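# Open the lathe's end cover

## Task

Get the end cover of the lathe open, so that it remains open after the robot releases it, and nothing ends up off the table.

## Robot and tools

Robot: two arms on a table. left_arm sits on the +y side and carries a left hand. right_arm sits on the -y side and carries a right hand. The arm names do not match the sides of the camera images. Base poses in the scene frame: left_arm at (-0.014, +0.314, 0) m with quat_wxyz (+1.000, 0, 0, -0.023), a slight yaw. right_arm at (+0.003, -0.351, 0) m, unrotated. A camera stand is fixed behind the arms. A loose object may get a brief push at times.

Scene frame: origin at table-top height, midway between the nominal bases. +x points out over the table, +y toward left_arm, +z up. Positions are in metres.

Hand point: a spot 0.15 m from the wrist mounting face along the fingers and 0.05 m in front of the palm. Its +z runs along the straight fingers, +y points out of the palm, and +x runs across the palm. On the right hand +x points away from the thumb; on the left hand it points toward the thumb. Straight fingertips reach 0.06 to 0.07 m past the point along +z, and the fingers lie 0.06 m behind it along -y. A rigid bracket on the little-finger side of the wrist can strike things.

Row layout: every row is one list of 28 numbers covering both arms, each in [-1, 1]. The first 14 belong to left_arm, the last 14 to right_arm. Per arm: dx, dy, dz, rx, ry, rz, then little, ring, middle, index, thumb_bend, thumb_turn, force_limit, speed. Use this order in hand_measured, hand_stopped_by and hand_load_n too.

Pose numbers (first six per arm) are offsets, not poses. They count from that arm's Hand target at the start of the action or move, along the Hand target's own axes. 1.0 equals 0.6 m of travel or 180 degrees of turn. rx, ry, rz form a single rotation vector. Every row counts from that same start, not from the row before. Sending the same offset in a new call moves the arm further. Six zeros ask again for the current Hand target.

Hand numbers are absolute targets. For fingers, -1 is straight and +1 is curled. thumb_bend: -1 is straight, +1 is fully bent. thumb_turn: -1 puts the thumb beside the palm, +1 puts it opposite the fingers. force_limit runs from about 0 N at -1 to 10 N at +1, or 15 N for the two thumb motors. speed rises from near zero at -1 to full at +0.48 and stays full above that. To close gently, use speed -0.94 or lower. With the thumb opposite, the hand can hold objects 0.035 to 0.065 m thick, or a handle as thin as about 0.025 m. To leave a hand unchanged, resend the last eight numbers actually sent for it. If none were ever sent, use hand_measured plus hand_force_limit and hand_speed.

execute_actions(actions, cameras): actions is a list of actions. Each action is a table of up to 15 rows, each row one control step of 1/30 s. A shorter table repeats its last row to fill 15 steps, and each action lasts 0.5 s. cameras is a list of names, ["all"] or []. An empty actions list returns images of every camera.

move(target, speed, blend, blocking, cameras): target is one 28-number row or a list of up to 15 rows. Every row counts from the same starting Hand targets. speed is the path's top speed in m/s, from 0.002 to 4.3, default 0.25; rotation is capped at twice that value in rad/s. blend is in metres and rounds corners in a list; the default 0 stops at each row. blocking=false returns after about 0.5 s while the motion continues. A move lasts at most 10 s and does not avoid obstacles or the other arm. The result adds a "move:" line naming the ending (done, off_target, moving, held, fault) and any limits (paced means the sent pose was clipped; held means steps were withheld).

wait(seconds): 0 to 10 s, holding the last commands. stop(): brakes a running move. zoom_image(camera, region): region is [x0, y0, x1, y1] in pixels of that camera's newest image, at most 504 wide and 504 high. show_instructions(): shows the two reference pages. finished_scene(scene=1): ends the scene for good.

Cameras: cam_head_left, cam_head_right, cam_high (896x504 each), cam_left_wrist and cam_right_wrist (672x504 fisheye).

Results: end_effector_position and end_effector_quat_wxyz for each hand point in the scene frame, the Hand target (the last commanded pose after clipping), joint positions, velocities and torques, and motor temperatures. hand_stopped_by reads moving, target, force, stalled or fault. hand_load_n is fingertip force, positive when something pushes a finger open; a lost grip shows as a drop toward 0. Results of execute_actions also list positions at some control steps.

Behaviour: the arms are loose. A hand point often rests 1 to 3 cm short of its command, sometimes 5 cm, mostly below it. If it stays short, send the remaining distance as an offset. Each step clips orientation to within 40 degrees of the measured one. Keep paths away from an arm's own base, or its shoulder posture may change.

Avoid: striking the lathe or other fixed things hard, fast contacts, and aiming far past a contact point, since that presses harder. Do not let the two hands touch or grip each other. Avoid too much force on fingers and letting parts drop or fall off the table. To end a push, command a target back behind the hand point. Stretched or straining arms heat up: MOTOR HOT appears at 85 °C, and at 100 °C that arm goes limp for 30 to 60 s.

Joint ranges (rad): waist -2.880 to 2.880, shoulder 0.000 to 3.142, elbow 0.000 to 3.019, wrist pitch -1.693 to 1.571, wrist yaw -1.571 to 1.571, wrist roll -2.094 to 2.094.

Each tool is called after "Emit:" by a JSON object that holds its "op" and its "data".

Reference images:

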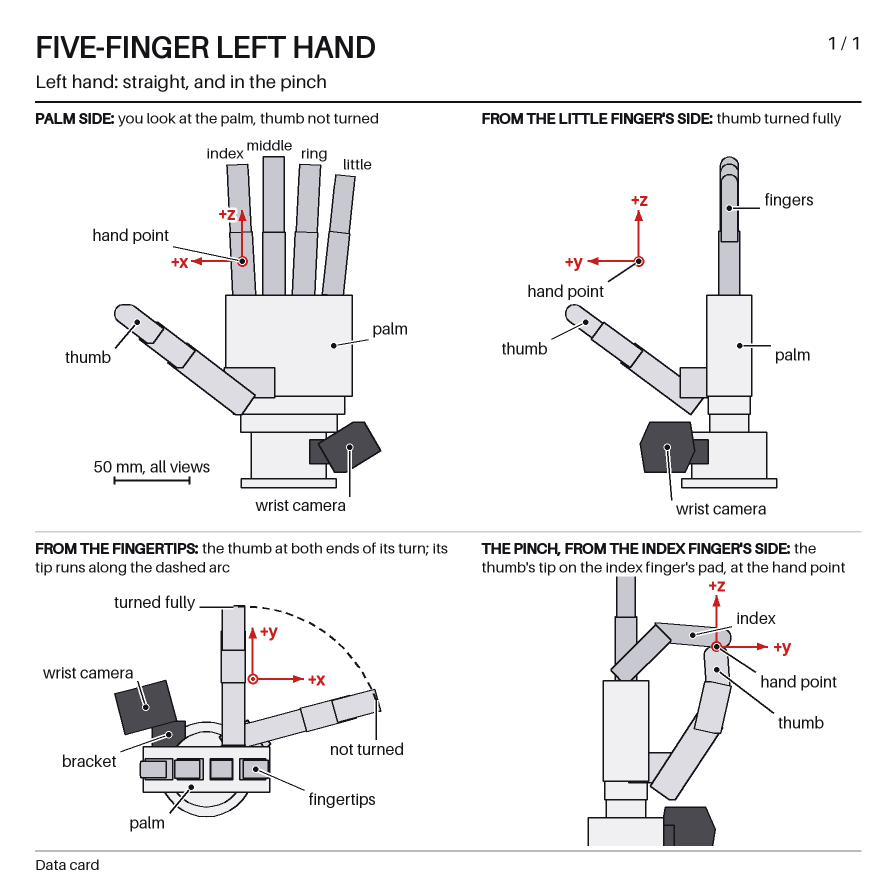

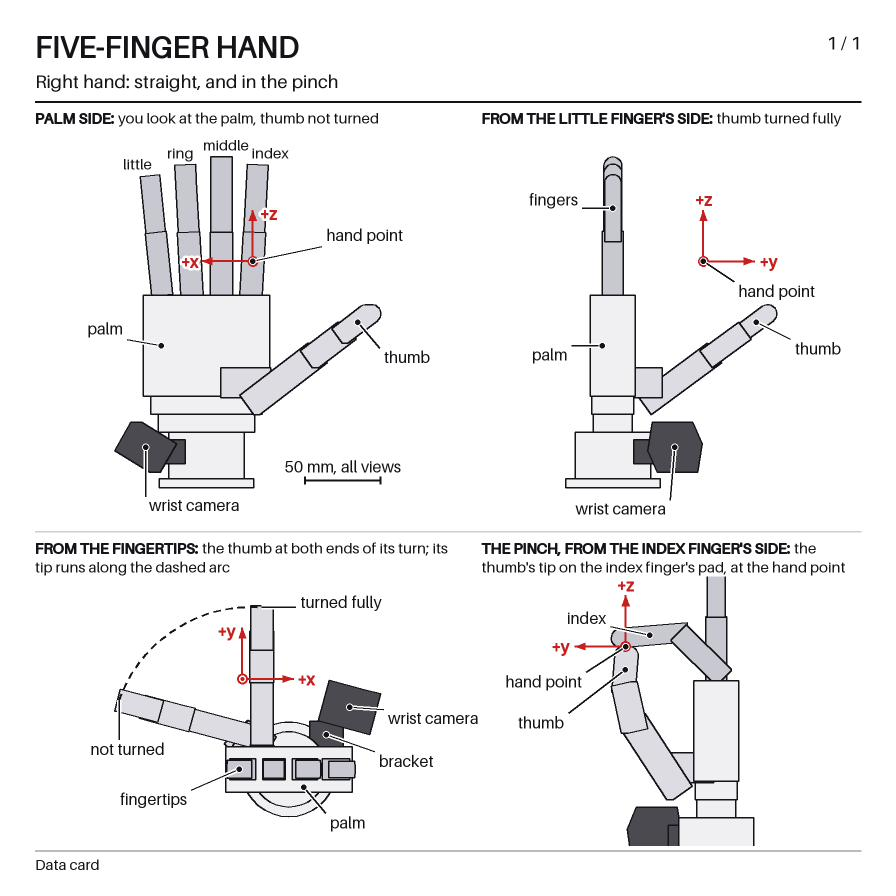

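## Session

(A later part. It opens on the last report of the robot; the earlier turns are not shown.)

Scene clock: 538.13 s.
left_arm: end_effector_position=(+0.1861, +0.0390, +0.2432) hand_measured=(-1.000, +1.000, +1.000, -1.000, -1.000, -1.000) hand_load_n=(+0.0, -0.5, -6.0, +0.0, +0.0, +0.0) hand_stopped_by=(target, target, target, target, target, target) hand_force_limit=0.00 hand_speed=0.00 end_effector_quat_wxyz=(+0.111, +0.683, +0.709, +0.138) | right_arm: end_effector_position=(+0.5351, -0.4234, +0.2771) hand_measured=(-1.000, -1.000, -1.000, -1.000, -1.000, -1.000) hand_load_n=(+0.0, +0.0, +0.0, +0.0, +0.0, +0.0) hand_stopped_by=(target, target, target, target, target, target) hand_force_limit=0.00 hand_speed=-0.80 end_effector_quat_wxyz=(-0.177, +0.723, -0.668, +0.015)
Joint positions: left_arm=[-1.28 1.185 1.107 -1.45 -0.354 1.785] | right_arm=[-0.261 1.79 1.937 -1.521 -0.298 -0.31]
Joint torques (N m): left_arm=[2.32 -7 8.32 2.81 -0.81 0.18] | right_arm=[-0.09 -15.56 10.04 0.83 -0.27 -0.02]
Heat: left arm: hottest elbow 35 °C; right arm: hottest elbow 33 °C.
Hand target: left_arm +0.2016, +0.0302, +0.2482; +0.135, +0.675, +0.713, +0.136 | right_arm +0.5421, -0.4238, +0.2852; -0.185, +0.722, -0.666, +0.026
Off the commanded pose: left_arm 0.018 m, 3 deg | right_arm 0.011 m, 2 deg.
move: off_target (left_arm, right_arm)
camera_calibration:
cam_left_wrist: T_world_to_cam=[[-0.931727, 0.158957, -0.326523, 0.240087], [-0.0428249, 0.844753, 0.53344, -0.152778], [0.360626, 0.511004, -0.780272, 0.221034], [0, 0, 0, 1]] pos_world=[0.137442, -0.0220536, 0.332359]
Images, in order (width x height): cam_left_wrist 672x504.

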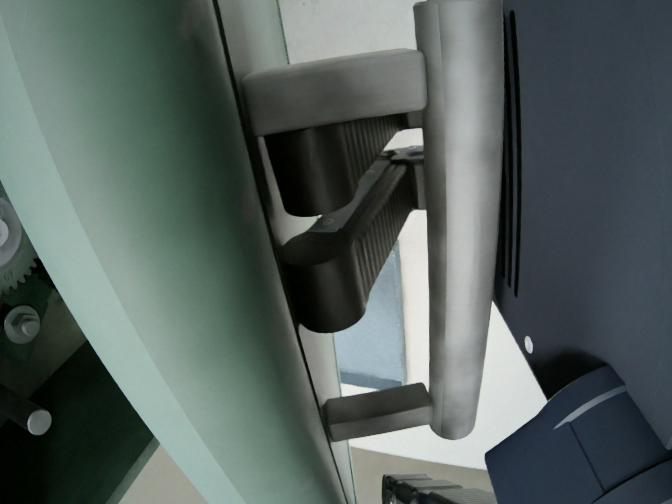

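Emit:
{"op": "move", "data": {"target": [0,0,0,0,0,0,-0.3,0,0,-0.3,-1,-1,0,-0.3, 0,0,0,0,0,0,-1,-1,-1,-1,-1,-1,0,-0.8], "cameras": ["cam_left_wrist"]}}

Scene clock: 543.83 s.
left_arm: end_effector_position=(+0.1855, +0.0346, +0.2417) hand_measured=(-0.300, +0.000, +0.000, -0.300, -1.000, -1.000) hand_load_n=(+0.0, +0.0, +1.0, +0.0, +0.0, +0.0) hand_stopped_by=(target, target, target, target, target, target) hand_force_limit=0.00 hand_speed=-0.30 end_effector_quat_wxyz=(+0.115, +0.683, +0.710, +0.129) | right_arm: end_effector_position=(+0.5351, -0.4234, +0.2771) hand_measured=(-1.000, -1.000, -1.000, -1.000, -1.000, -1.000) hand_load_n=(+0.0, +0.0, +0.0, +0.0, +0.0, +0.0) hand_stopped_by=(target, target, target, target, target, target) hand_force_limit=0.00 hand_speed=-0.80 end_effector_quat_wxyz=(-0.177, +0.723, -0.668, +0.015)
Joint positions: left_arm=[-1.28 1.185 1.107 -1.433 -0.343 1.785] | right_arm=[-0.261 1.79 1.937 -1.521 -0.298 -0.31]
Joint torques (N m): left_arm=[2.02 -6.59 8.4 2 -1.19 0.16] | right_arm=[-0.09 -15.62 10.04 0.81 -0.27 -0.02]
Heat: left arm: hottest elbow 35 °C; right arm: hottest elbow 33 °C.
Hand target: left_arm +0.2016, +0.0302, +0.2482; +0.135, +0.675, +0.713, +0.136 | right_arm +0.5421, -0.4238, +0.2852; -0.185, +0.722, -0.666, +0.026
Off the commanded pose: left_arm 0.018 m, 3 deg | right_arm 0.011 m, 2 deg.
move: off_target (left_arm, right_arm)
camera_calibration:
cam_left_wrist: T_world_to_cam=[[-0.933694, 0.153323, -0.323587, 0.239488], [-0.0390229, 0.854736, 0.517593, -0.145533], [0.35594, 0.495901, -0.792079, 0.226665], [0, 0, 0, 1]] pos_world=[0.13725, -0.0247298, 0.332358]
Images, in order (width x height): cam_left_wrist 672x504.

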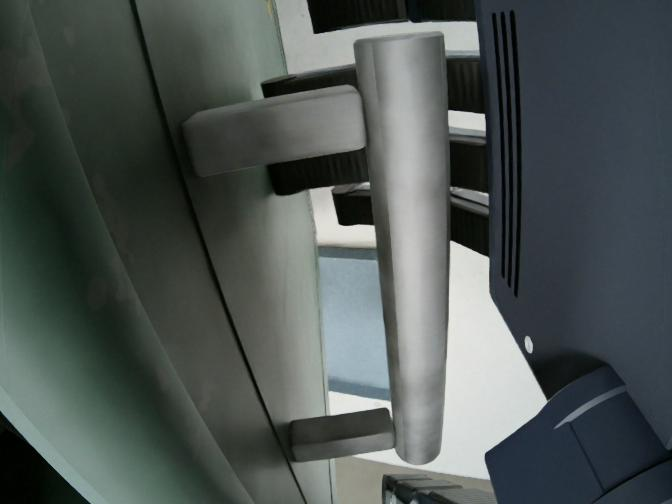

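Emit:
{"op": "move", "data": {"target": [0.0093,-0.0722,-0.0395,0,0,0,0,0,0,0,-1,-1,0,-0.3, 0,0,0,0,0,0,-1,-1,-1,-1,-1,-1,0,-0.8], "speed": 0.07, "cameras": ["cam_left_wrist","cam_high"]}}

Scene clock: 557.30 s.
left_arm: end_effector_position=(+0.1424, +0.0347, +0.2290) hand_measured=(+0.000, +0.000, +0.000, +0.000, -1.000, -1.000) hand_load_n=(+0.0, +0.0, +6.0, +0.0, -1.5, +0.0) hand_stopped_by=(target, target, target, target, target, target) hand_force_limit=0.00 hand_speed=-0.30 end_effector_quat_wxyz=(+0.105, +0.682, +0.712, +0.132) | right_arm: end_effector_position=(+0.5351, -0.4234, +0.2771) hand_measured=(-1.000, -1.000, -1.000, -1.000, -1.000, -1.000) hand_load_n=(+0.0, +0.0, +0.0, +0.0, +0.0, +0.0) hand_stopped_by=(target, target, target, target, target, target) hand_force_limit=0.00 hand_speed=-0.80 end_effector_quat_wxyz=(-0.177, +0.723, -0.668, +0.015)
Joint positions: left_arm=[-1.406 1.19 1.079 -1.466 -0.338 1.646] | right_arm=[-0.261 1.79 1.937 -1.521 -0.298 -0.31]
Joint torques (N m): left_arm=[0.67 -9.52 10.3 0.02 -1.72 0] | right_arm=[-0.09 -15.62 10.04 0.81 -0.27 -0.02]
Heat: left arm: hottest elbow 35 °C; right arm: hottest elbow 33 °C.
Hand target: left_arm +0.1523, +0.0332, +0.2539; +0.135, +0.675, +0.713, +0.136 | right_arm +0.5421, -0.4238, +0.2852; -0.185, +0.722, -0.666, +0.026
Off the commanded pose: left_arm 0.027 m, 4 deg | right_arm 0.011 m, 2 deg.
move: off_target (left_arm, right_arm)
camera_calibration:
cam_left_wrist: T_world_to_cam=[[-0.938119, 0.153087, -0.31064, 0.192827], [-0.0379396, 0.846161, 0.531575, -0.143734], [0.344229, 0.510466, -0.787992, 0.232046], [0, 0, 0, 1]] pos_world=[0.0955645, -0.0263489, 0.319156]
Images, in order (width x height): cam_high 896x504, cam_left_wrist 672x504.

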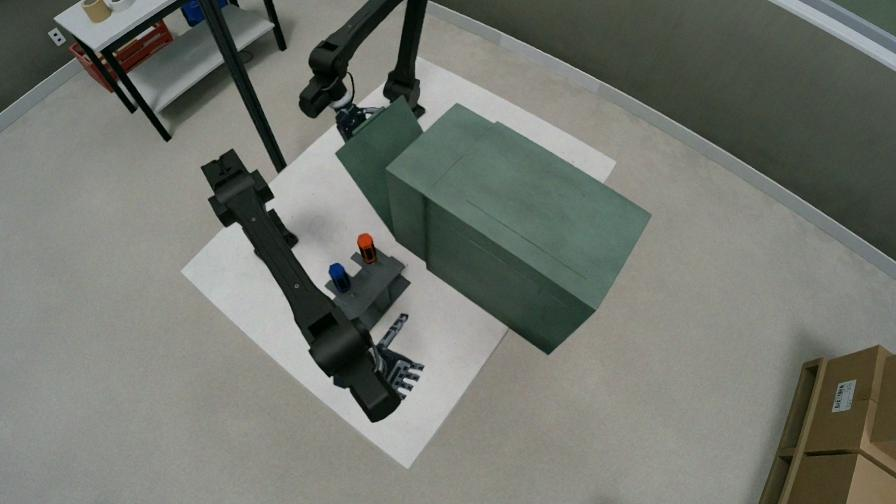

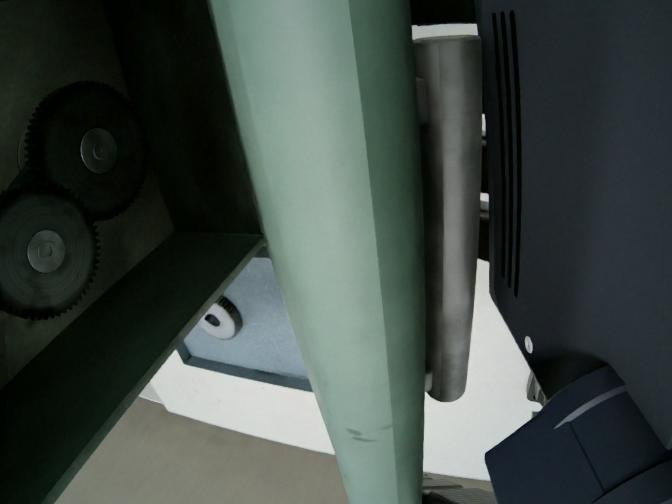

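Emit:
{"op": "move", "data": {"target": [0,-0.0047,0,-0.05,0,0,0,0,0,0,-1,-1,0,-0.3, 0,0,0,0,0,0,-1,-1,-1,-1,-1,-1,0,-0.8], "speed": 0.07, "cameras": ["cam_left_wrist"]}}

Scene clock: 613.43 s.
left_arm: end_effector_position=(+0.1355, +0.0354, +0.2266) hand_measured=(+0.000, +0.000, -0.002, +0.000, -1.000, -1.000) hand_load_n=(+0.0, +0.0, +10.5, +0.0, +0.0, +0.0) hand_stopped_by=(target, target, target, target, target, target) hand_force_limit=0.00 hand_speed=-0.30 end_effector_quat_wxyz=(+0.143, +0.685, +0.690, +0.185) | right_arm: end_effector_position=(+0.5351, -0.4234, +0.2771) hand_measured=(-1.000, -1.000, -1.000, -1.000, -1.000, -1.000) hand_load_n=(+0.0, +0.0, +0.0, +0.0, +0.0, +0.0) hand_stopped_by=(target, target, target, target, target, target) hand_force_limit=0.00 hand_speed=-0.80 end_effector_quat_wxyz=(-0.177, +0.723, -0.668, +0.015)
Joint positions: left_arm=[-1.494 1.2 1.033 -1.455 -0.469 1.583] | right_arm=[-0.261 1.79 1.937 -1.521 -0.298 -0.31]
Joint torques (N m): left_arm=[1.44 -9.17 9.54 0.98 -2.81 -0.17] | right_arm=[-0.09 -15.62 10.04 0.81 -0.27 -0.02]
Heat: left arm: hottest elbow 37 °C; right arm: hottest elbow 33 °C.
Hand target: left_arm +0.1497, +0.0331, +0.2529; +0.187, +0.662, +0.700, +0.191 | right_arm +0.5421, -0.4238, +0.2852; -0.185, +0.722, -0.666, +0.026
Off the commanded pose: left_arm 0.030 m, 6 deg | right_arm 0.011 m, 2 deg.
move: off_target (left_arm, right_arm)
camera_calibration:
cam_left_wrist: T_world_to_cam=[[-0.884526, 0.194671, -0.42393, 0.202492], [-0.0805692, 0.831355, 0.54987, -0.141234], [0.459481, 0.52053, -0.719671, 0.200732], [0, 0, 0, 1]] pos_world=[0.075498, -0.0264907, 0.307964]
Images, in order (width x height): cam_left_wrist 672x504.

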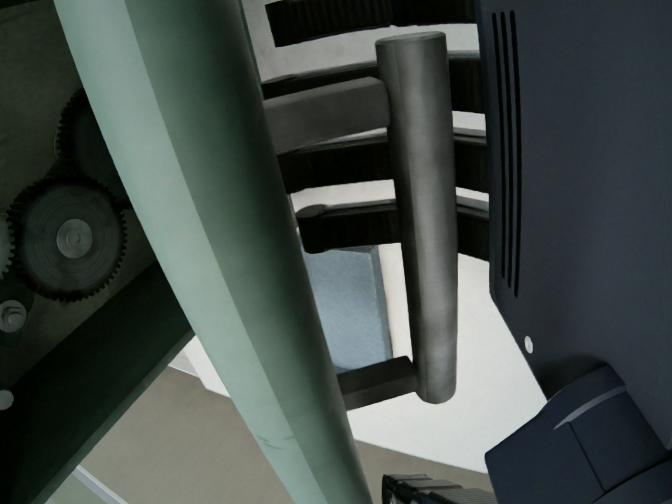

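Emit:
{"op": "move", "data": {"target": [0.0915,0.0046,0.0018,0,0,0,0,0,0,0,-1,-1,0,-0.3, 0,0,0,0,0,0,-1,-1,-1,-1,-1,-1,0,-0.8], "speed": 0.07, "cameras": ["cam_left_wrist"]}}

Scene clock: 619.73 s.
left_arm: end_effector_position=(+0.1320, +0.0714, +0.2242) hand_measured=(+0.000, +0.000, -0.002, +0.000, -1.000, -1.000) hand_load_n=(+0.0, +0.0, +8.5, +0.0, +0.0, +0.0) hand_stopped_by=(target, target, target, target, target, target) hand_force_limit=0.00 hand_speed=-0.30 end_effector_quat_wxyz=(+0.157, +0.687, +0.688, +0.174) | right_arm: end_effector_position=(+0.5351, -0.4234, +0.2771) hand_measured=(-1.000, -1.000, -1.000, -1.000, -1.000, -1.000) hand_load_n=(+0.0, -0.5, +0.0, +0.0, +0.0, +0.0) hand_stopped_by=(target, target, target, target, target, target) hand_force_limit=0.00 hand_speed=-0.80 end_effector_quat_wxyz=(-0.177, +0.723, -0.668, +0.015)
Joint positions: left_arm=[-1.506 1.075 0.935 -1.449 -0.473 1.583] | right_arm=[-0.261 1.79 1.937 -1.521 -0.298 -0.31]
Joint torques (N m): left_arm=[2.78 -9.64 8.55 -0.95 -2.7 -0.07] | right_arm=[-0.09 -15.62 10.03 0.83 -0.27 -0.02]
Motor temperatures (°C): left_arm=[19 23 37 21 34 20] | right_arm=[24 26 33 19 20 20]
Heat: left arm: hottest elbow 37 °C; right arm: hottest elbow 33 °C.
Hand target: left_arm +0.1497, +0.0881, +0.2529; +0.187, +0.662, +0.700, +0.191 | right_arm +0.5421, -0.4238, +0.2852; -0.185, +0.722, -0.666, +0.026
Off the commanded pose: left_arm 0.038 m, 5 deg | right_arm 0.011 m, 2 deg.
move: off_target (left_arm, right_arm)
camera_calibration:
cam_left_wrist: T_world_to_cam=[[-0.879809, 0.191218, -0.435169, 0.193499], [-0.0729442, 0.850354, 0.521131, -0.166061], [0.469697, 0.490239, -0.7342, 0.185947], [0, 0, 0, 1]] pos_world=[0.0707904, 0.013052, 0.307267]
Images, in order (width x height): cam_left_wrist 672x504.

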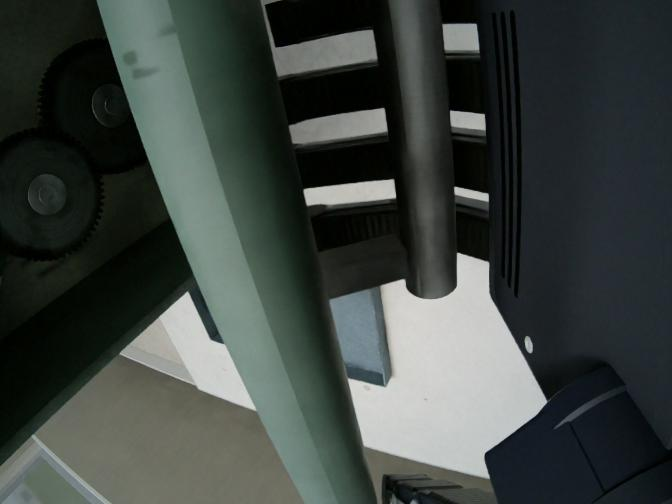

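Emit:
{"op": "move", "data": {"target": [0.133,0.0067,0.0027,0,0,0,0,0,0,0,-1,-1,0,-0.3, 0,0,0,0,0,0,-1,-1,-1,-1,-1,-1,0,-0.8], "speed": 0.07, "cameras": ["cam_left_wrist","cam_high"]}}

Scene clock: 623.63 s.
left_arm: end_effector_position=(+0.1308, +0.1505, +0.2289) hand_measured=(+0.000, +0.000, -0.002, +0.000, -1.000, -1.000) hand_load_n=(+0.0, +0.0, +8.0, +0.5, +0.0, +0.0) hand_stopped_by=(target, target, target, target, target, target) hand_force_limit=0.00 hand_speed=-0.30 end_effector_quat_wxyz=(+0.163, +0.687, +0.687, +0.168) | right_arm: end_effector_position=(+0.5351, -0.4234, +0.2771) hand_measured=(-1.000, -1.000, -1.000, -1.000, -1.000, -1.000) hand_load_n=(+0.0, +0.0, +0.0, +0.0, +0.0, +0.0) hand_stopped_by=(target, target, target, target, target, target) hand_force_limit=0.00 hand_speed=-0.80 end_effector_quat_wxyz=(-0.177, +0.723, -0.668, +0.015)
Joint positions: left_arm=[-1.506 0.823 0.806 -1.553 -0.473 1.589] | right_arm=[-0.261 1.79 1.937 -1.521 -0.298 -0.31]
Joint torques (N m): left_arm=[4.13 -5.01 8.98 -0.88 -2.68 0.06] | right_arm=[-0.09 -15.62 10.04 0.81 -0.27 -0.02]
Heat: left arm: hottest elbow 36 °C; right arm: hottest elbow 33 °C.
Hand target: left_arm +0.1498, +0.1680, +0.2529; +0.187, +0.662, +0.700, +0.191 | right_arm +0.5421, -0.4238, +0.2852; -0.185, +0.722, -0.666, +0.026
Off the commanded pose: left_arm 0.035 m, 5 deg | right_arm 0.011 m, 2 deg.
move: off_target (left_arm, right_arm)
camera_calibration:
cam_left_wrist: T_world_to_cam=[[-0.878658, 0.189213, -0.438358, 0.180199], [-0.0684227, 0.858744, 0.507817, -0.234671], [0.472523, 0.476191, -0.741596, 0.154674], [0, 0, 0, 1]] pos_world=[0.0691898, 0.0937718, 0.312867]
Images, in order (width x height): cam_high 896x504, cam_left_wrist 672x504.

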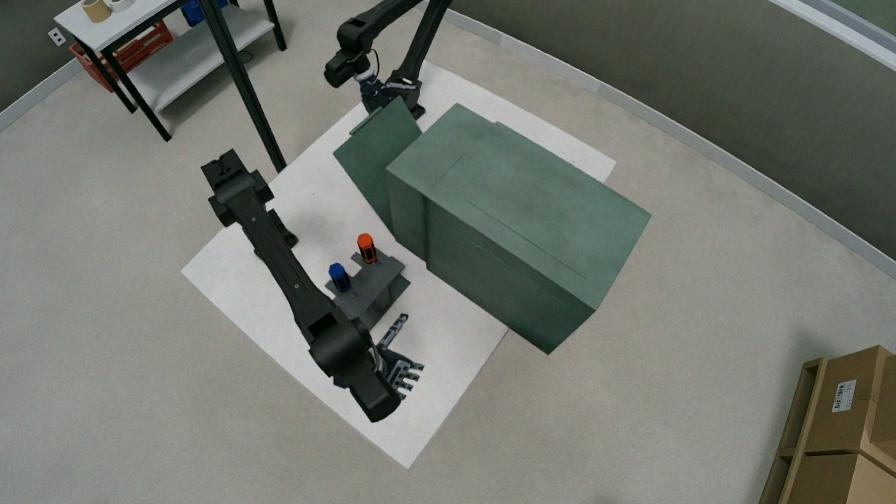

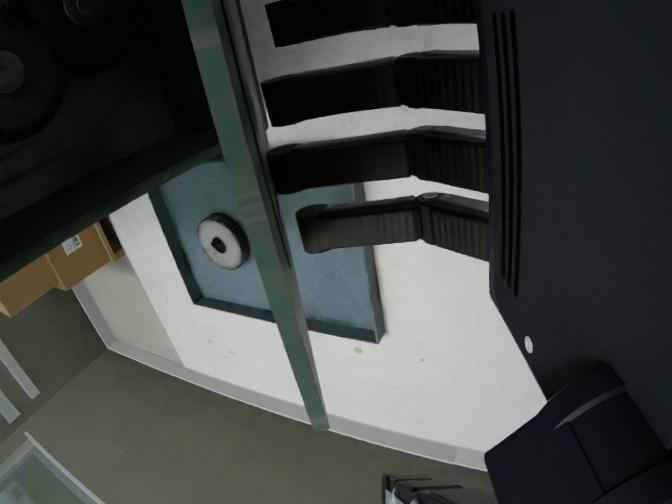

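Emit:
{"op": "move", "data": {"target": [0.0053,-0.089,-0.0458,0,0,0,0,0,0,0,-1,-1,0,-0.3, 0,0,0,0,0,0,-1,-1,-1,-1,-1,-1,0,-0.8], "speed": 0.06, "cameras": ["cam_left_wrist","cam_head_right"]}}

Scene clock: 641.03 s.
left_arm: end_effector_position=(+0.0841, +0.1637, +0.2264) hand_measured=(+0.000, +0.000, -0.002, +0.000, -1.000, -1.000) hand_load_n=(+0.5, +0.0, +13.0, +0.0, -0.5, +0.0) hand_stopped_by=(target, target, target, target, target, target) hand_force_limit=0.00 hand_speed=-0.30 end_effector_quat_wxyz=(+0.174, +0.673, +0.701, +0.162) | right_arm: end_effector_position=(+0.5351, -0.4234, +0.2771) hand_measured=(-1.000, -1.000, -1.000, -1.000, -1.000, -1.000) hand_load_n=(+0.0, +0.0, +0.0, +0.0, +0.0, +0.0) hand_stopped_by=(target, target, target, target, target, target) hand_force_limit=0.00 hand_speed=-0.80 end_effector_quat_wxyz=(-0.177, +0.723, -0.668, +0.015)
Joint positions: left_arm=[-1.756 0.823 0.799 -1.657 -0.469 1.272] | right_arm=[-0.261 1.79 1.937 -1.521 -0.298 -0.31]
Joint torques (N m): left_arm=[0.26 -3.6 9.63 -0.7 -1.85 -0.12] | right_arm=[-0.09 -15.62 10.04 0.81 -0.27 -0.02]
Heat: left arm: hottest wrist yaw 38 °C; right arm: hottest elbow 33 °C.
Hand target: left_arm +0.0898, +0.1680, +0.2488; +0.187, +0.662, +0.700, +0.191 | right_arm +0.5421, -0.4238, +0.2852; -0.185, +0.722, -0.666, +0.026
Off the commanded pose: left_arm 0.024 m, 4 deg | right_arm 0.011 m, 2 deg.
joint sent to its limit (left arm) — joint 4 (wrist pitch), lower limit. The joint targets are off in position and orientation.
move: off_target (left_arm, right_arm)
camera_calibration:
cam_left_wrist: T_world_to_cam=[[-0.880841, 0.145606, -0.450464, 0.145601], [-0.100164, 0.872664, 0.477938, -0.240719], [0.462695, 0.466108, -0.754093, 0.173892], [0, 0, 0, 1]] pos_world=[0.0236808, 0.107814, 0.311767]
Images, in order (width x height): cam_head_right 896x504, cam_left_wrist 672x504.

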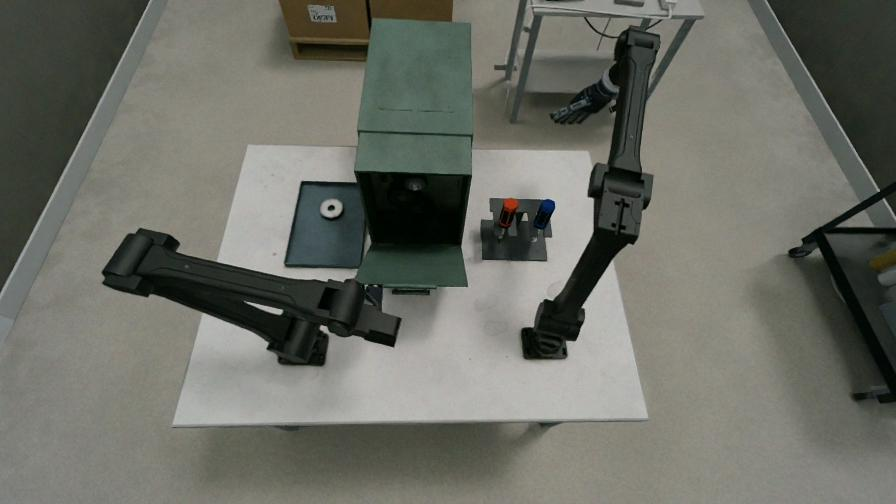

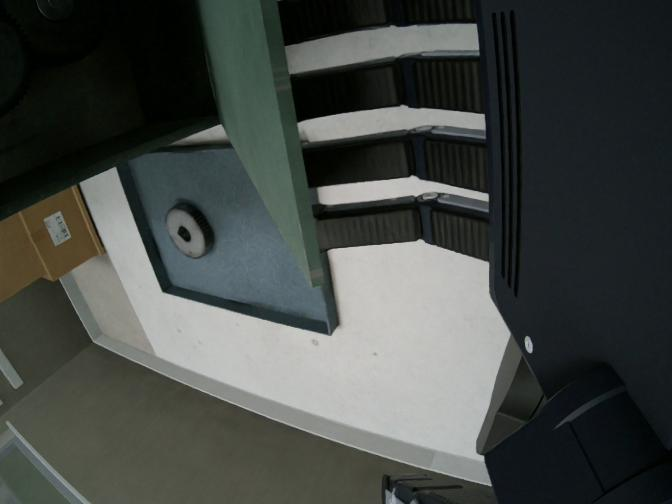

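Emit:
{"op": "move", "data": {"target": [0,0,0,0,0,0,0.2,0.2,0,0.2,-1,-1,-0.1,-0.7, 0,0,0,0,0,0,-1,-1,-1,-1,-1,-1,0,-0.8], "speed": 0.06, "cameras": ["cam_left_wrist"]}}

Scene clock: 648.80 s.
left_arm: end_effector_position=(+0.0838, +0.1638, +0.2258) hand_measured=(+0.200, +0.076, +0.000, +0.200, -1.000, -1.000) hand_load_n=(+1.5, +7.5, +2.0, +0.5, +0.0, +0.0) hand_stopped_by=(target, force, target, target, target, target) hand_force_limit=-0.10 hand_speed=-0.70 end_effector_quat_wxyz=(+0.173, +0.674, +0.699, +0.162) | right_arm: end_effector_position=(+0.5351, -0.4234, +0.2771) hand_measured=(-1.000, -1.000, -1.000, -1.000, -1.000, -1.000) hand_load_n=(+0.0, +0.0, +0.0, +0.0, +0.0, +0.0) hand_stopped_by=(target, target, target, target, target, target) hand_force_limit=0.00 hand_speed=-0.80 end_effector_quat_wxyz=(-0.177, +0.723, -0.668, +0.015)
Joint positions: left_arm=[-1.757 0.823 0.797 -1.657 -0.467 1.275] | right_arm=[-0.261 1.79 1.937 -1.521 -0.298 -0.31]
Joint torques (N m): left_arm=[0.32 -3.6 9.7 -0.65 -1.91 -0.13] | right_arm=[-0.09 -15.62 10.04 0.81 -0.27 -0.02]
Heat: left arm: hottest wrist yaw 37 °C; right arm: hottest elbow 33 °C.
Hand target: left_arm +0.0898, +0.1680, +0.2488; +0.187, +0.662, +0.700, +0.191 | right_arm +0.5421, -0.4238, +0.2852; -0.185, +0.722, -0.666, +0.026
Off the commanded pose: left_arm 0.024 m, 4 deg | right_arm 0.011 m, 2 deg.
joint sent to its limit (left arm) — joint 4 (wrist pitch), lower limit. The joint targets are off in position and orientation.
move: off_target (left_arm, right_arm)
camera_calibration:
cam_left_wrist: T_world_to_cam=[[-0.880734, 0.150608, -0.449026, 0.143946], [-0.0961701, 0.871468, 0.480931, -0.241316], [0.463744, 0.466756, -0.753048, 0.173131], [0, 0, 0, 1]] pos_world=[0.0232822, 0.10781, 0.311068]
Images, in order (width x height): cam_left_wrist 672x504.

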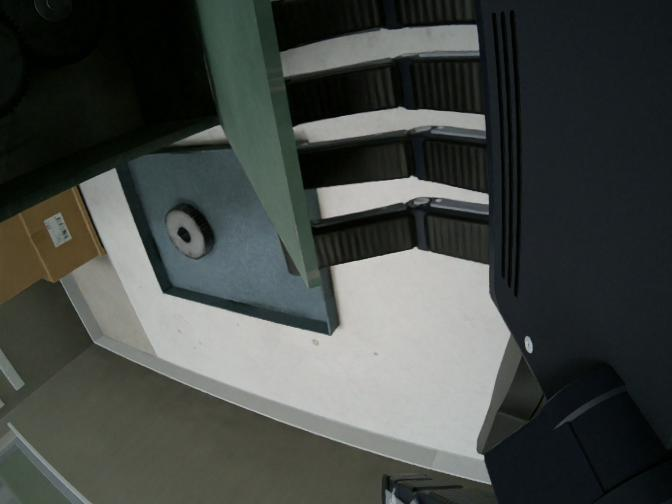

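Emit:
{"op": "move", "data": {"target": [-0.0017,-0.0843,-0.0353,0.0333,0,0,0.2,0.2,0,0.2,-1,-1,-0.1,-0.7, 0,0,0,0,0,0,-1,-1,-1,-1,-1,-1,0,-0.8], "speed": 0.06, "cameras": ["cam_left_wrist","cam_head_right"]}}

Scene clock: 658.93 s.
left_arm: end_effector_position=(+0.0370, +0.1680, +0.2103) hand_measured=(+0.198, +0.078, +0.000, +0.200, -1.000, -1.000) hand_load_n=(+13.5, +0.0, +0.0, +0.0, +0.0, +0.0) hand_stopped_by=(target, force, target, target, target, target) hand_force_limit=-0.10 hand_speed=-0.70 end_effector_quat_wxyz=(+0.141, +0.693, +0.697, +0.118) | right_arm: end_effector_position=(+0.5351, -0.4234, +0.2771) hand_measured=(-1.000, -1.000, -1.000, -1.000, -1.000, -1.000) hand_load_n=(+0.0, +0.0, +0.0, +0.0, +0.0, +0.0) hand_stopped_by=(target, target, target, target, target, target) hand_force_limit=0.00 hand_speed=-0.80 end_effector_quat_wxyz=(-0.177, +0.723, -0.668, +0.015)
Joint positions: left_arm=[-1.931 0.825 0.797 -1.665 -0.349 1.137] | right_arm=[-0.261 1.79 1.937 -1.521 -0.298 -0.31]
Joint torques (N m): left_arm=[0.26 -2.9 12.7 -0.49 -1.37 -0.46] | right_arm=[-0.09 -15.62 10.04 0.81 -0.27 -0.02]
Heat: left arm: hottest wrist yaw 36 °C; right arm: hottest elbow 33 °C.
Hand target: left_arm +0.0357, +0.1641, +0.2409; +0.152, +0.671, +0.709, +0.154 | right_arm +0.5421, -0.4238, +0.2852; -0.185, +0.722, -0.666, +0.026
Off the commanded pose: left_arm 0.031 m, 5 deg | right_arm 0.011 m, 2 deg.
joint sent to its limit (left arm) — joint 4 (wrist pitch), lower limit. The joint targets are off in position and orientation.
move: off_target (left_arm, right_arm)
camera_calibration:
cam_left_wrist: T_world_to_cam=[[-0.919821, 0.176378, -0.350457, 0.071512], [-0.0133328, 0.878684, 0.477218, -0.245663], [0.392112, 0.443628, -0.80588, 0.19887], [0, 0, 0, 1]] pos_world=[-0.0154762, 0.115022, 0.302561]
Images, in order (width x height): cam_head_right 896x504, cam_left_wrist 672x504.

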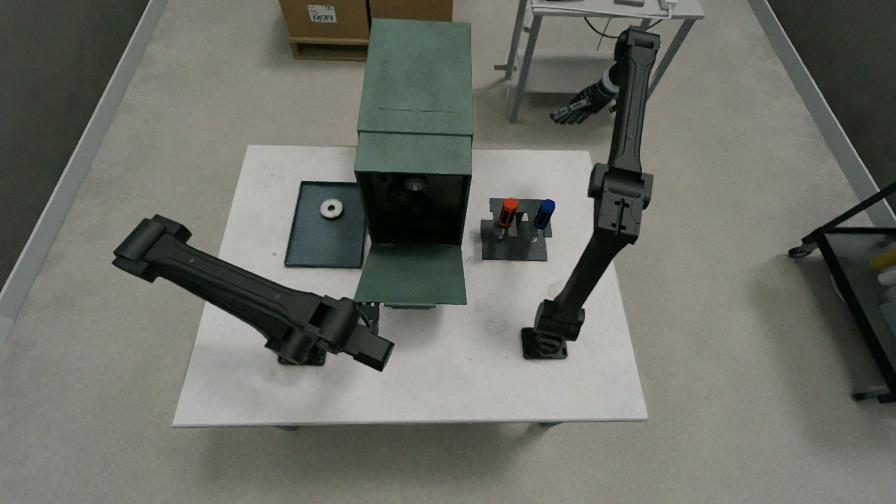

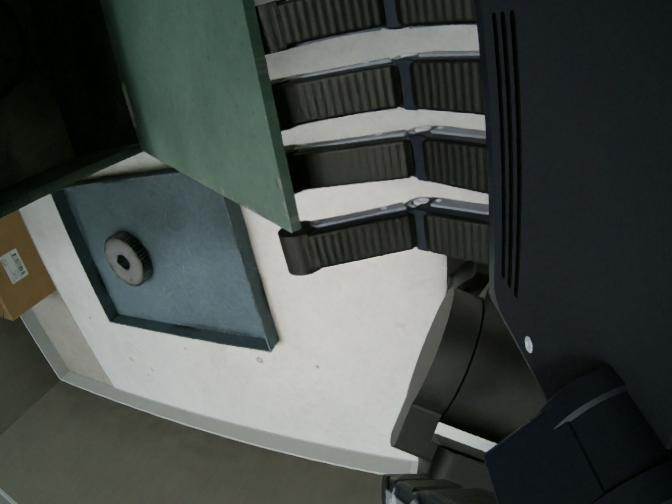

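Emit:
{"op": "move", "data": {"target": [0,0,0,0,0,0,0.2,0.3,0.25,0.2,-1,-1,0.2,-0.7, 0,0,0,0,0,0,-1,-1,-1,-1,-1,-1,0,-0.8], "speed": 0.06, "cameras": ["cam_left_wrist","cam_high"]}}

Scene clock: 673.97 s.
left_arm: end_effector_position=(+0.0358, +0.1686, +0.2097) hand_measured=(+0.200, +0.126, +0.078, +0.200, -1.000, -1.000) hand_load_n=(+0.5, +6.5, +5.5, +0.0, +0.0, +0.0) hand_stopped_by=(target, force, force, target, target, target) hand_force_limit=0.20 hand_speed=-0.70 end_effector_quat_wxyz=(+0.140, +0.689, +0.701, +0.116) | right_arm: end_effector_position=(+0.5351, -0.4234, +0.2771) hand_measured=(-1.000, -1.000, -1.000, -1.000, -1.000, -1.000) hand_load_n=(+0.5, +0.0, +0.0, +0.0, +0.0, +0.0) hand_stopped_by=(target, target, target, target, target, target) hand_force_limit=0.00 hand_speed=-0.80 end_effector_quat_wxyz=(-0.177, +0.723, -0.668, +0.015)
Joint positions: left_arm=[-1.932 0.825 0.797 -1.663 -0.346 1.124] | right_arm=[-0.261 1.79 1.937 -1.521 -0.298 -0.31]
Joint torques (N m): left_arm=[-0.03 -2.49 12.7 -0.42 -1.46 -0.37] | right_arm=[-0.09 -15.62 10.04 0.81 -0.27 -0.02]
Heat: left arm: hottest elbow 36 °C; right arm: hottest elbow 34 °C.
Hand target: left_arm +0.0357, +0.1641, +0.2409; +0.152, +0.671, +0.709, +0.154 | right_arm +0.5421, -0.4238, +0.2852; -0.185, +0.722, -0.666, +0.026
Off the commanded pose: left_arm 0.032 m, 5 deg | right_arm 0.011 m, 2 deg.
joint sent to its limit (left arm) — joint 4 (wrist pitch), lower limit. The joint targets are off in position and orientation.
move: off_target (left_arm, right_arm)
camera_calibration:
cam_left_wrist: T_world_to_cam=[[-0.922921, 0.165291, -0.3477, 0.0714955], [-0.0205934, 0.880655, 0.473311, -0.245089], [0.384438, 0.443989, -0.809371, 0.199536], [0, 0, 0, 1]] pos_world=[-0.0157717, 0.115429, 0.302361]
Images, in order (width x height): cam_high 896x504, cam_left_wrist 672x504.

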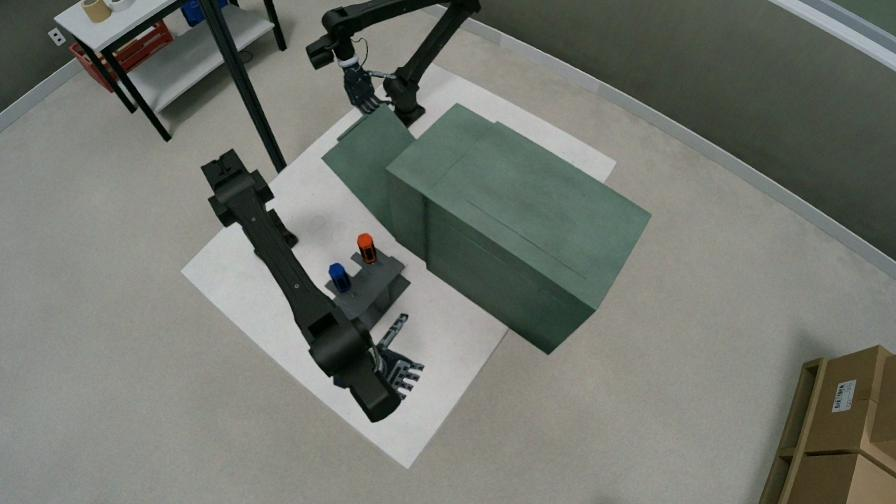

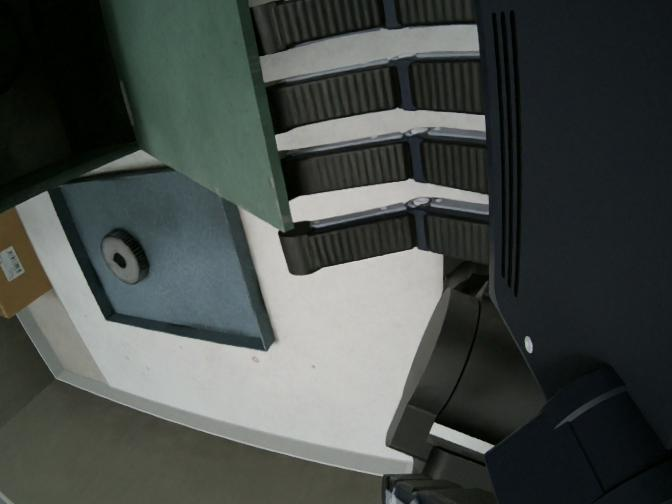

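Emit:
{"op": "move", "data": {"target": [-0.0463,-0.0888,0.0657,0.0278,0,0,0.2,0.3,0.25,0.2,0.5,-1,0.2,-0.7, 0,0,0,0,0,0,-1,-1,-1,-1,-1,-1,0,-0.8], "speed": 0.06, "cameras": ["cam_left_wrist","cam_high","cam_head_right"]}}

Scene clock: 688.43 s.
left_arm: end_effector_position=(+0.0043, +0.1645, +0.1688) hand_measured=(+0.200, +0.126, +0.078, +0.200, +0.464, -1.000) hand_load_n=(+0.0, +2.5, +7.5, +3.5, +9.5, +0.0) hand_stopped_by=(target, force, force, target, force, target) hand_force_limit=0.20 hand_speed=-0.70 end_effector_quat_wxyz=(+0.085, +0.664, +0.726, +0.157) | right_arm: end_effector_position=(+0.5351, -0.4234, +0.2771) hand_measured=(-1.000, -1.000, -1.000, -1.000, -1.000, -1.000) hand_load_n=(+0.0, +0.0, +0.0, +0.0, +0.0, +0.0) hand_stopped_by=(target, target, target, target, target, target) hand_force_limit=0.00 hand_speed=-0.80 end_effector_quat_wxyz=(-0.177, +0.723, -0.668, +0.015)
Joint positions: left_arm=[-1.968 1.006 0.774 -1.596 -0.252 1.005] | right_arm=[-0.261 1.79 1.937 -1.521 -0.298 -0.31]
Joint torques (N m): left_arm=[0.09 -4.01 10.7 1.73 -2.22 0.32] | right_arm=[-0.09 -15.62 10.04 0.83 -0.27 -0.02]
Heat: left arm: hottest elbow 37 °C; right arm: hottest elbow 34 °C.
Hand target: left_arm +0.0056, +0.1341, +0.1829; +0.123, +0.677, +0.715, +0.123 | right_arm +0.5421, -0.4238, +0.2852; -0.185, +0.722, -0.666, +0.026
Off the commanded pose: left_arm 0.033 m, 6 deg | right_arm 0.011 m, 2 deg.
move: off_target (left_arm, right_arm)
camera_calibration:
cam_left_wrist: T_world_to_cam=[[-0.943668, 0.116573, -0.309681, 0.030608], [-0.0891213, 0.811764, 0.577145, -0.228697], [0.318667, 0.572232, -0.755647, 0.150445], [0, 0, 0, 1]] pos_world=[-0.0394397, 0.0959907, 0.255153]
Images, in order (width x height): cam_head_right 896x504, cam_high 896x504, cam_left_wrist 672x504.

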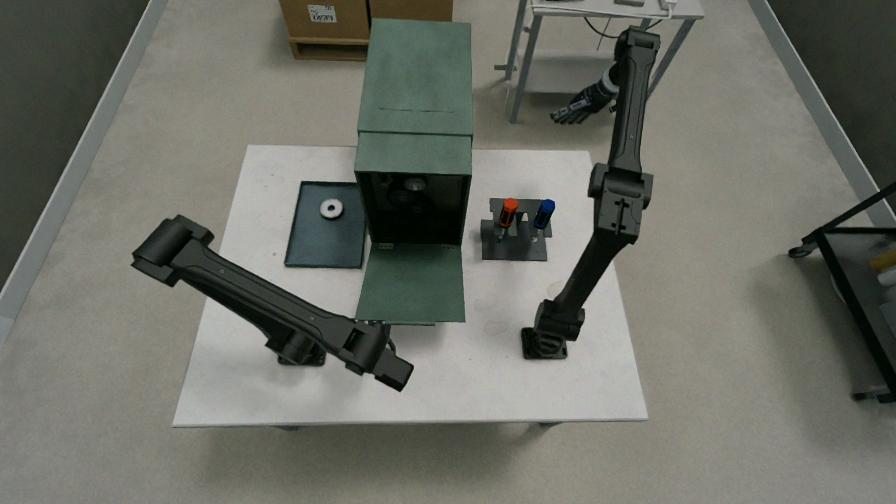

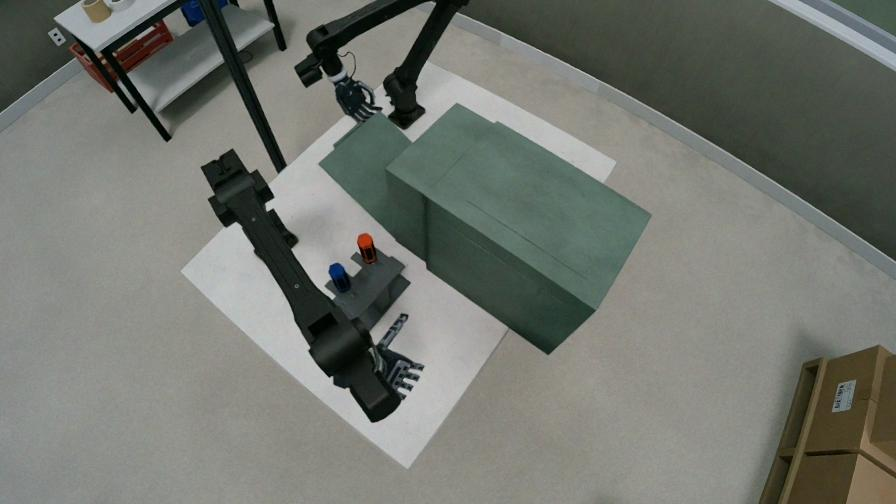

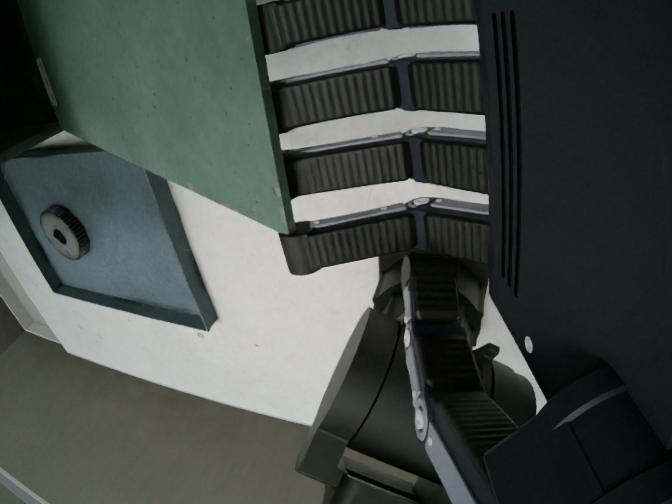

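Emit:
{"op": "move", "data": {"target": [0.03,0,0,0,0,0,0.2,0.3,0.25,-0.5,0.2,-1,0.2,-0.5, 0,0,0,0,0,0,-1,-1,-1,-1,-1,-1,0,-0.8], "speed": 0.06, "cameras": ["cam_left_wrist"]}}

Scene clock: 694.23 s.
left_arm: end_effector_position=(+0.0009, +0.1610, +0.1640) hand_measured=(+0.200, +0.126, +0.078, -0.500, +0.200, -1.000) hand_load_n=(+1.0, +6.0, +8.0, +0.0, -0.5, +0.0) hand_stopped_by=(target, force, force, target, target, target) hand_force_limit=0.20 hand_speed=-0.50 end_effector_quat_wxyz=(+0.092, +0.676, +0.717, +0.145) | right_arm: end_effector_position=(+0.5351, -0.4234, +0.2771) hand_measured=(-1.000, -1.000, -1.000, -1.000, -1.000, -1.000) hand_load_n=(+0.0, +0.0, +0.0, +0.0, +0.0, +0.0) hand_stopped_by=(target, target, target, target, target, target) hand_force_limit=0.00 hand_speed=-0.80 end_effector_quat_wxyz=(-0.177, +0.723, -0.668, +0.015)
Joint positions: left_arm=[-1.992 0.996 0.762 -1.568 -0.259 1.014] | right_arm=[-0.261 1.79 1.937 -1.521 -0.298 -0.31]
Joint torques (N m): left_arm=[-0.38 -6.77 9.33 -0.17 -1.72 0.09] | right_arm=[-0.09 -15.56 10.04 0.83 -0.27 -0.02]
Heat: left arm: hottest elbow 37 °C; right arm: hottest elbow 34 °C.
Hand target: left_arm +0.0047, +0.1521, +0.1828; +0.123, +0.677, +0.715, +0.123 | right_arm +0.5421, -0.4238, +0.2852; -0.185, +0.722, -0.666, +0.026
Off the commanded pose: left_arm 0.021 m, 4 deg | right_arm 0.011 m, 2 deg.
move: off_target (left_arm, right_arm)
camera_calibration:
cam_left_wrist: T_world_to_cam=[[-0.941128, 0.14264, -0.306483, 0.0215621], [-0.0570526, 0.826595, 0.559897, -0.222951], [0.333201, 0.544421, -0.769794, 0.156685], [0, 0, 0, 1]] pos_world=[-0.0446351, 0.0959122, 0.252054]
Images, in order (width x height): cam_left_wrist 672x504.

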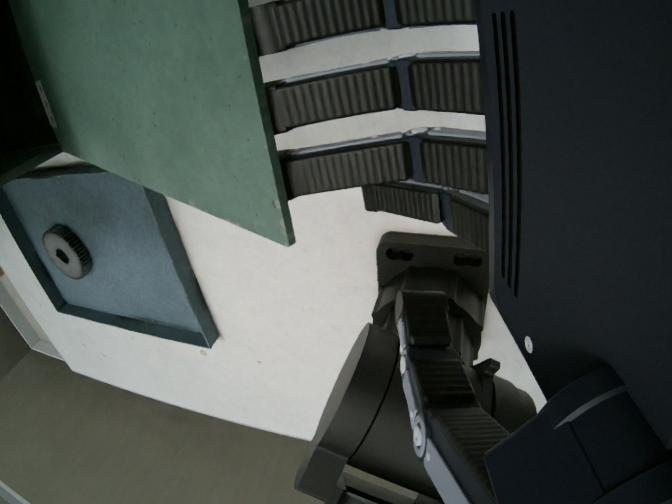

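Emit:
{"op": "move", "data": {"target": [-0.0757,0.0113,0.0155,0,0,0,0.2,0.3,0.25,-0.5,0.2,-1,0.2,-0.5, 0,0,0,0,0,0,-1,-1,-1,-1,-1,-1,0,-0.8], "speed": 0.06, "cameras": ["cam_left_wrist"]}}

Scene clock: 699.33 s.
left_arm: end_effector_position=(+0.0049, +0.1424, +0.1475) hand_measured=(+0.200, +0.126, +0.078, -0.500, +0.200, -1.000) hand_load_n=(+0.5, +4.5, +7.5, +0.0, +0.0, +0.0) hand_stopped_by=(target, force, force, target, target, target) hand_force_limit=0.20 hand_speed=-0.50 end_effector_quat_wxyz=(+0.084, +0.671, +0.721, +0.150) | right_arm: end_effector_position=(+0.5351, -0.4234, +0.2771) hand_measured=(-1.000, -1.000, -1.000, -1.000, -1.000, -1.000) hand_load_n=(+0.0, +0.0, +0.0, +0.0, -0.5, +0.0) hand_stopped_by=(target, target, target, target, target, target) hand_force_limit=0.00 hand_speed=-0.80 end_effector_quat_wxyz=(-0.177, +0.723, -0.668, +0.015)
Joint positions: left_arm=[-1.929 1.069 0.762 -1.496 -0.259 1.063] | right_arm=[-0.261 1.79 1.937 -1.521 -0.298 -0.31]
Joint torques (N m): left_arm=[3.02 -5.3 13.14 0.42 -2.51 0.53] | right_arm=[-0.09 -15.62 10.04 0.83 -0.27 -0.02]
Heat: left arm: hottest elbow 36 °C; right arm: hottest elbow 34 °C.
Hand target: left_arm +0.0166, +0.1072, +0.1767; +0.123, +0.677, +0.715, +0.123 | right_arm +0.5421, -0.4238, +0.2852; -0.185, +0.722, -0.666, +0.026
Off the commanded pose: left_arm 0.047 m, 5 deg | right_arm 0.011 m, 2 deg.
move: off_target (left_arm, right_arm)
camera_calibration:
cam_left_wrist: T_world_to_cam=[[-0.944809, 0.131725, -0.299973, 0.0235291], [-0.0681874, 0.816498, 0.573307, -0.19851], [0.320446, 0.56212, -0.762453, 0.149237], [0, 0, 0, 1]] pos_world=[-0.0391278, 0.075095, 0.234652]
Images, in order (width x height): cam_left_wrist 672x504.

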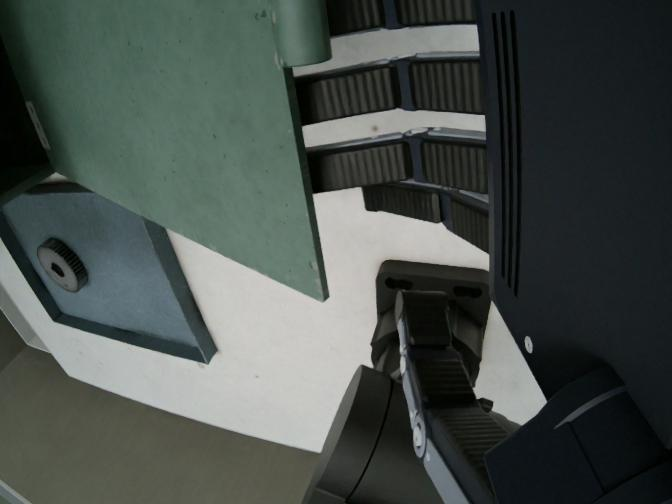

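Emit:
{"op": "move", "data": {"target": [0.0325,-0.0585,0.0652,0.022,0,0,0.2,0.3,0.25,0.1,0.2,-1,0.2,-0.6, 0,0,0,0,0,0,-1,-1,-1,-1,-1,-1,0,-0.8], "speed": 0.05, "cameras": ["cam_left_wrist","cam_high"]}}

Scene clock: 708.43 s.
left_arm: end_effector_position=(-0.0042, +0.1391, +0.1181) hand_measured=(+0.200, +0.126, +0.078, +0.100, +0.200, -1.000) hand_load_n=(+7.0, +1.0, +0.0, +0.0, +0.0, +0.0) hand_stopped_by=(target, force, force, target, target, target) hand_force_limit=0.20 hand_speed=-0.60 end_effector_quat_wxyz=(+0.075, +0.680, +0.720, +0.119) | right_arm: end_effector_position=(+0.5351, -0.4234, +0.2771) hand_measured=(-1.000, -1.000, -1.000, -1.000, -1.000, -1.000) hand_load_n=(+0.0, +0.0, +0.0, +0.0, -0.5, +0.0) hand_stopped_by=(target, target, target, target, target, target) hand_force_limit=0.00 hand_speed=-0.80 end_effector_quat_wxyz=(-0.177, +0.723, -0.668, +0.015)
Joint positions: left_arm=[-1.937 1.069 0.705 -1.384 -0.22 1.081] | right_arm=[-0.261 1.79 1.937 -1.521 -0.298 -0.31]
Joint torques (N m): left_arm=[0.09 -5.77 8.55 1.13 -1.22 0.1] | right_arm=[-0.09 -15.62 10.04 0.81 -0.27 -0.02]
Heat: left arm: hottest wrist yaw 38 °C; right arm: hottest elbow 34 °C.
Hand target: left_arm -0.0040, +0.1252, +0.1278; +0.099, +0.681, +0.719, +0.098 | right_arm +0.5421, -0.4238, +0.2852; -0.185, +0.722, -0.666, +0.026
Off the commanded pose: left_arm 0.017 m, 4 deg | right_arm 0.011 m, 2 deg.
move: off_target (left_arm, right_arm)
camera_calibration:
cam_left_wrist: T_world_to_cam=[[-0.958361, 0.139939, -0.24892, -0.000636865], [-0.0212651, 0.834299, 0.550902, -0.17925], [0.284766, 0.533257, -0.796584, 0.139535], [0, 0, 0, 1]] pos_world=[-0.044157, 0.0752291, 0.209742]
Images, in order (width x height): cam_high 896x504, cam_left_wrist 672x504.

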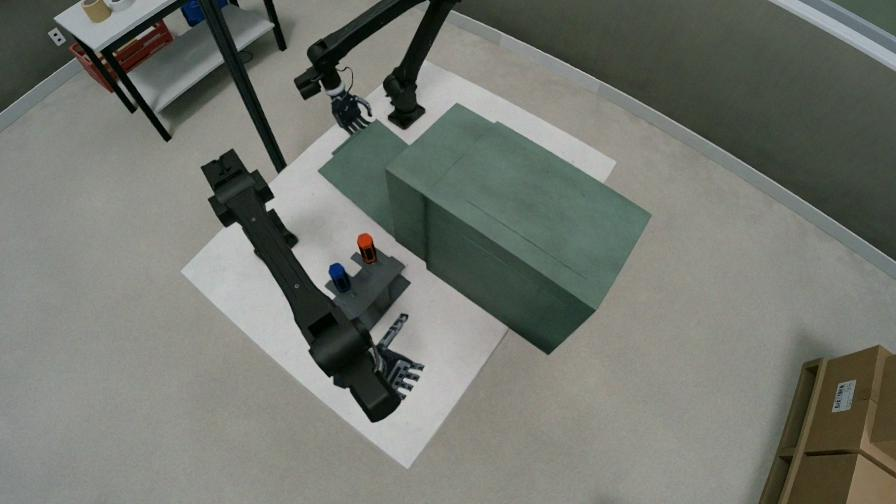

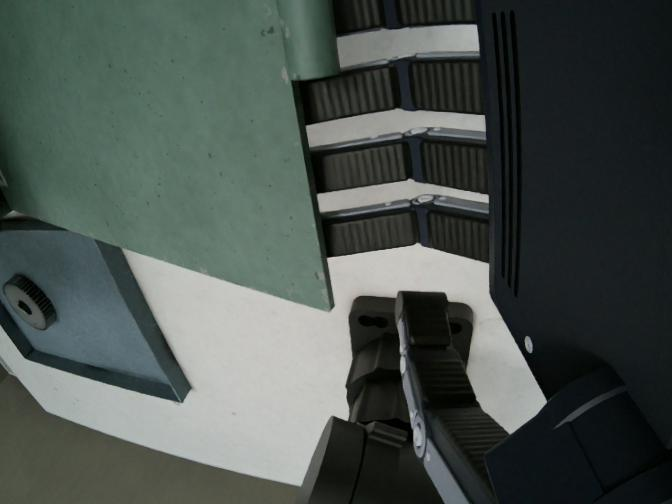

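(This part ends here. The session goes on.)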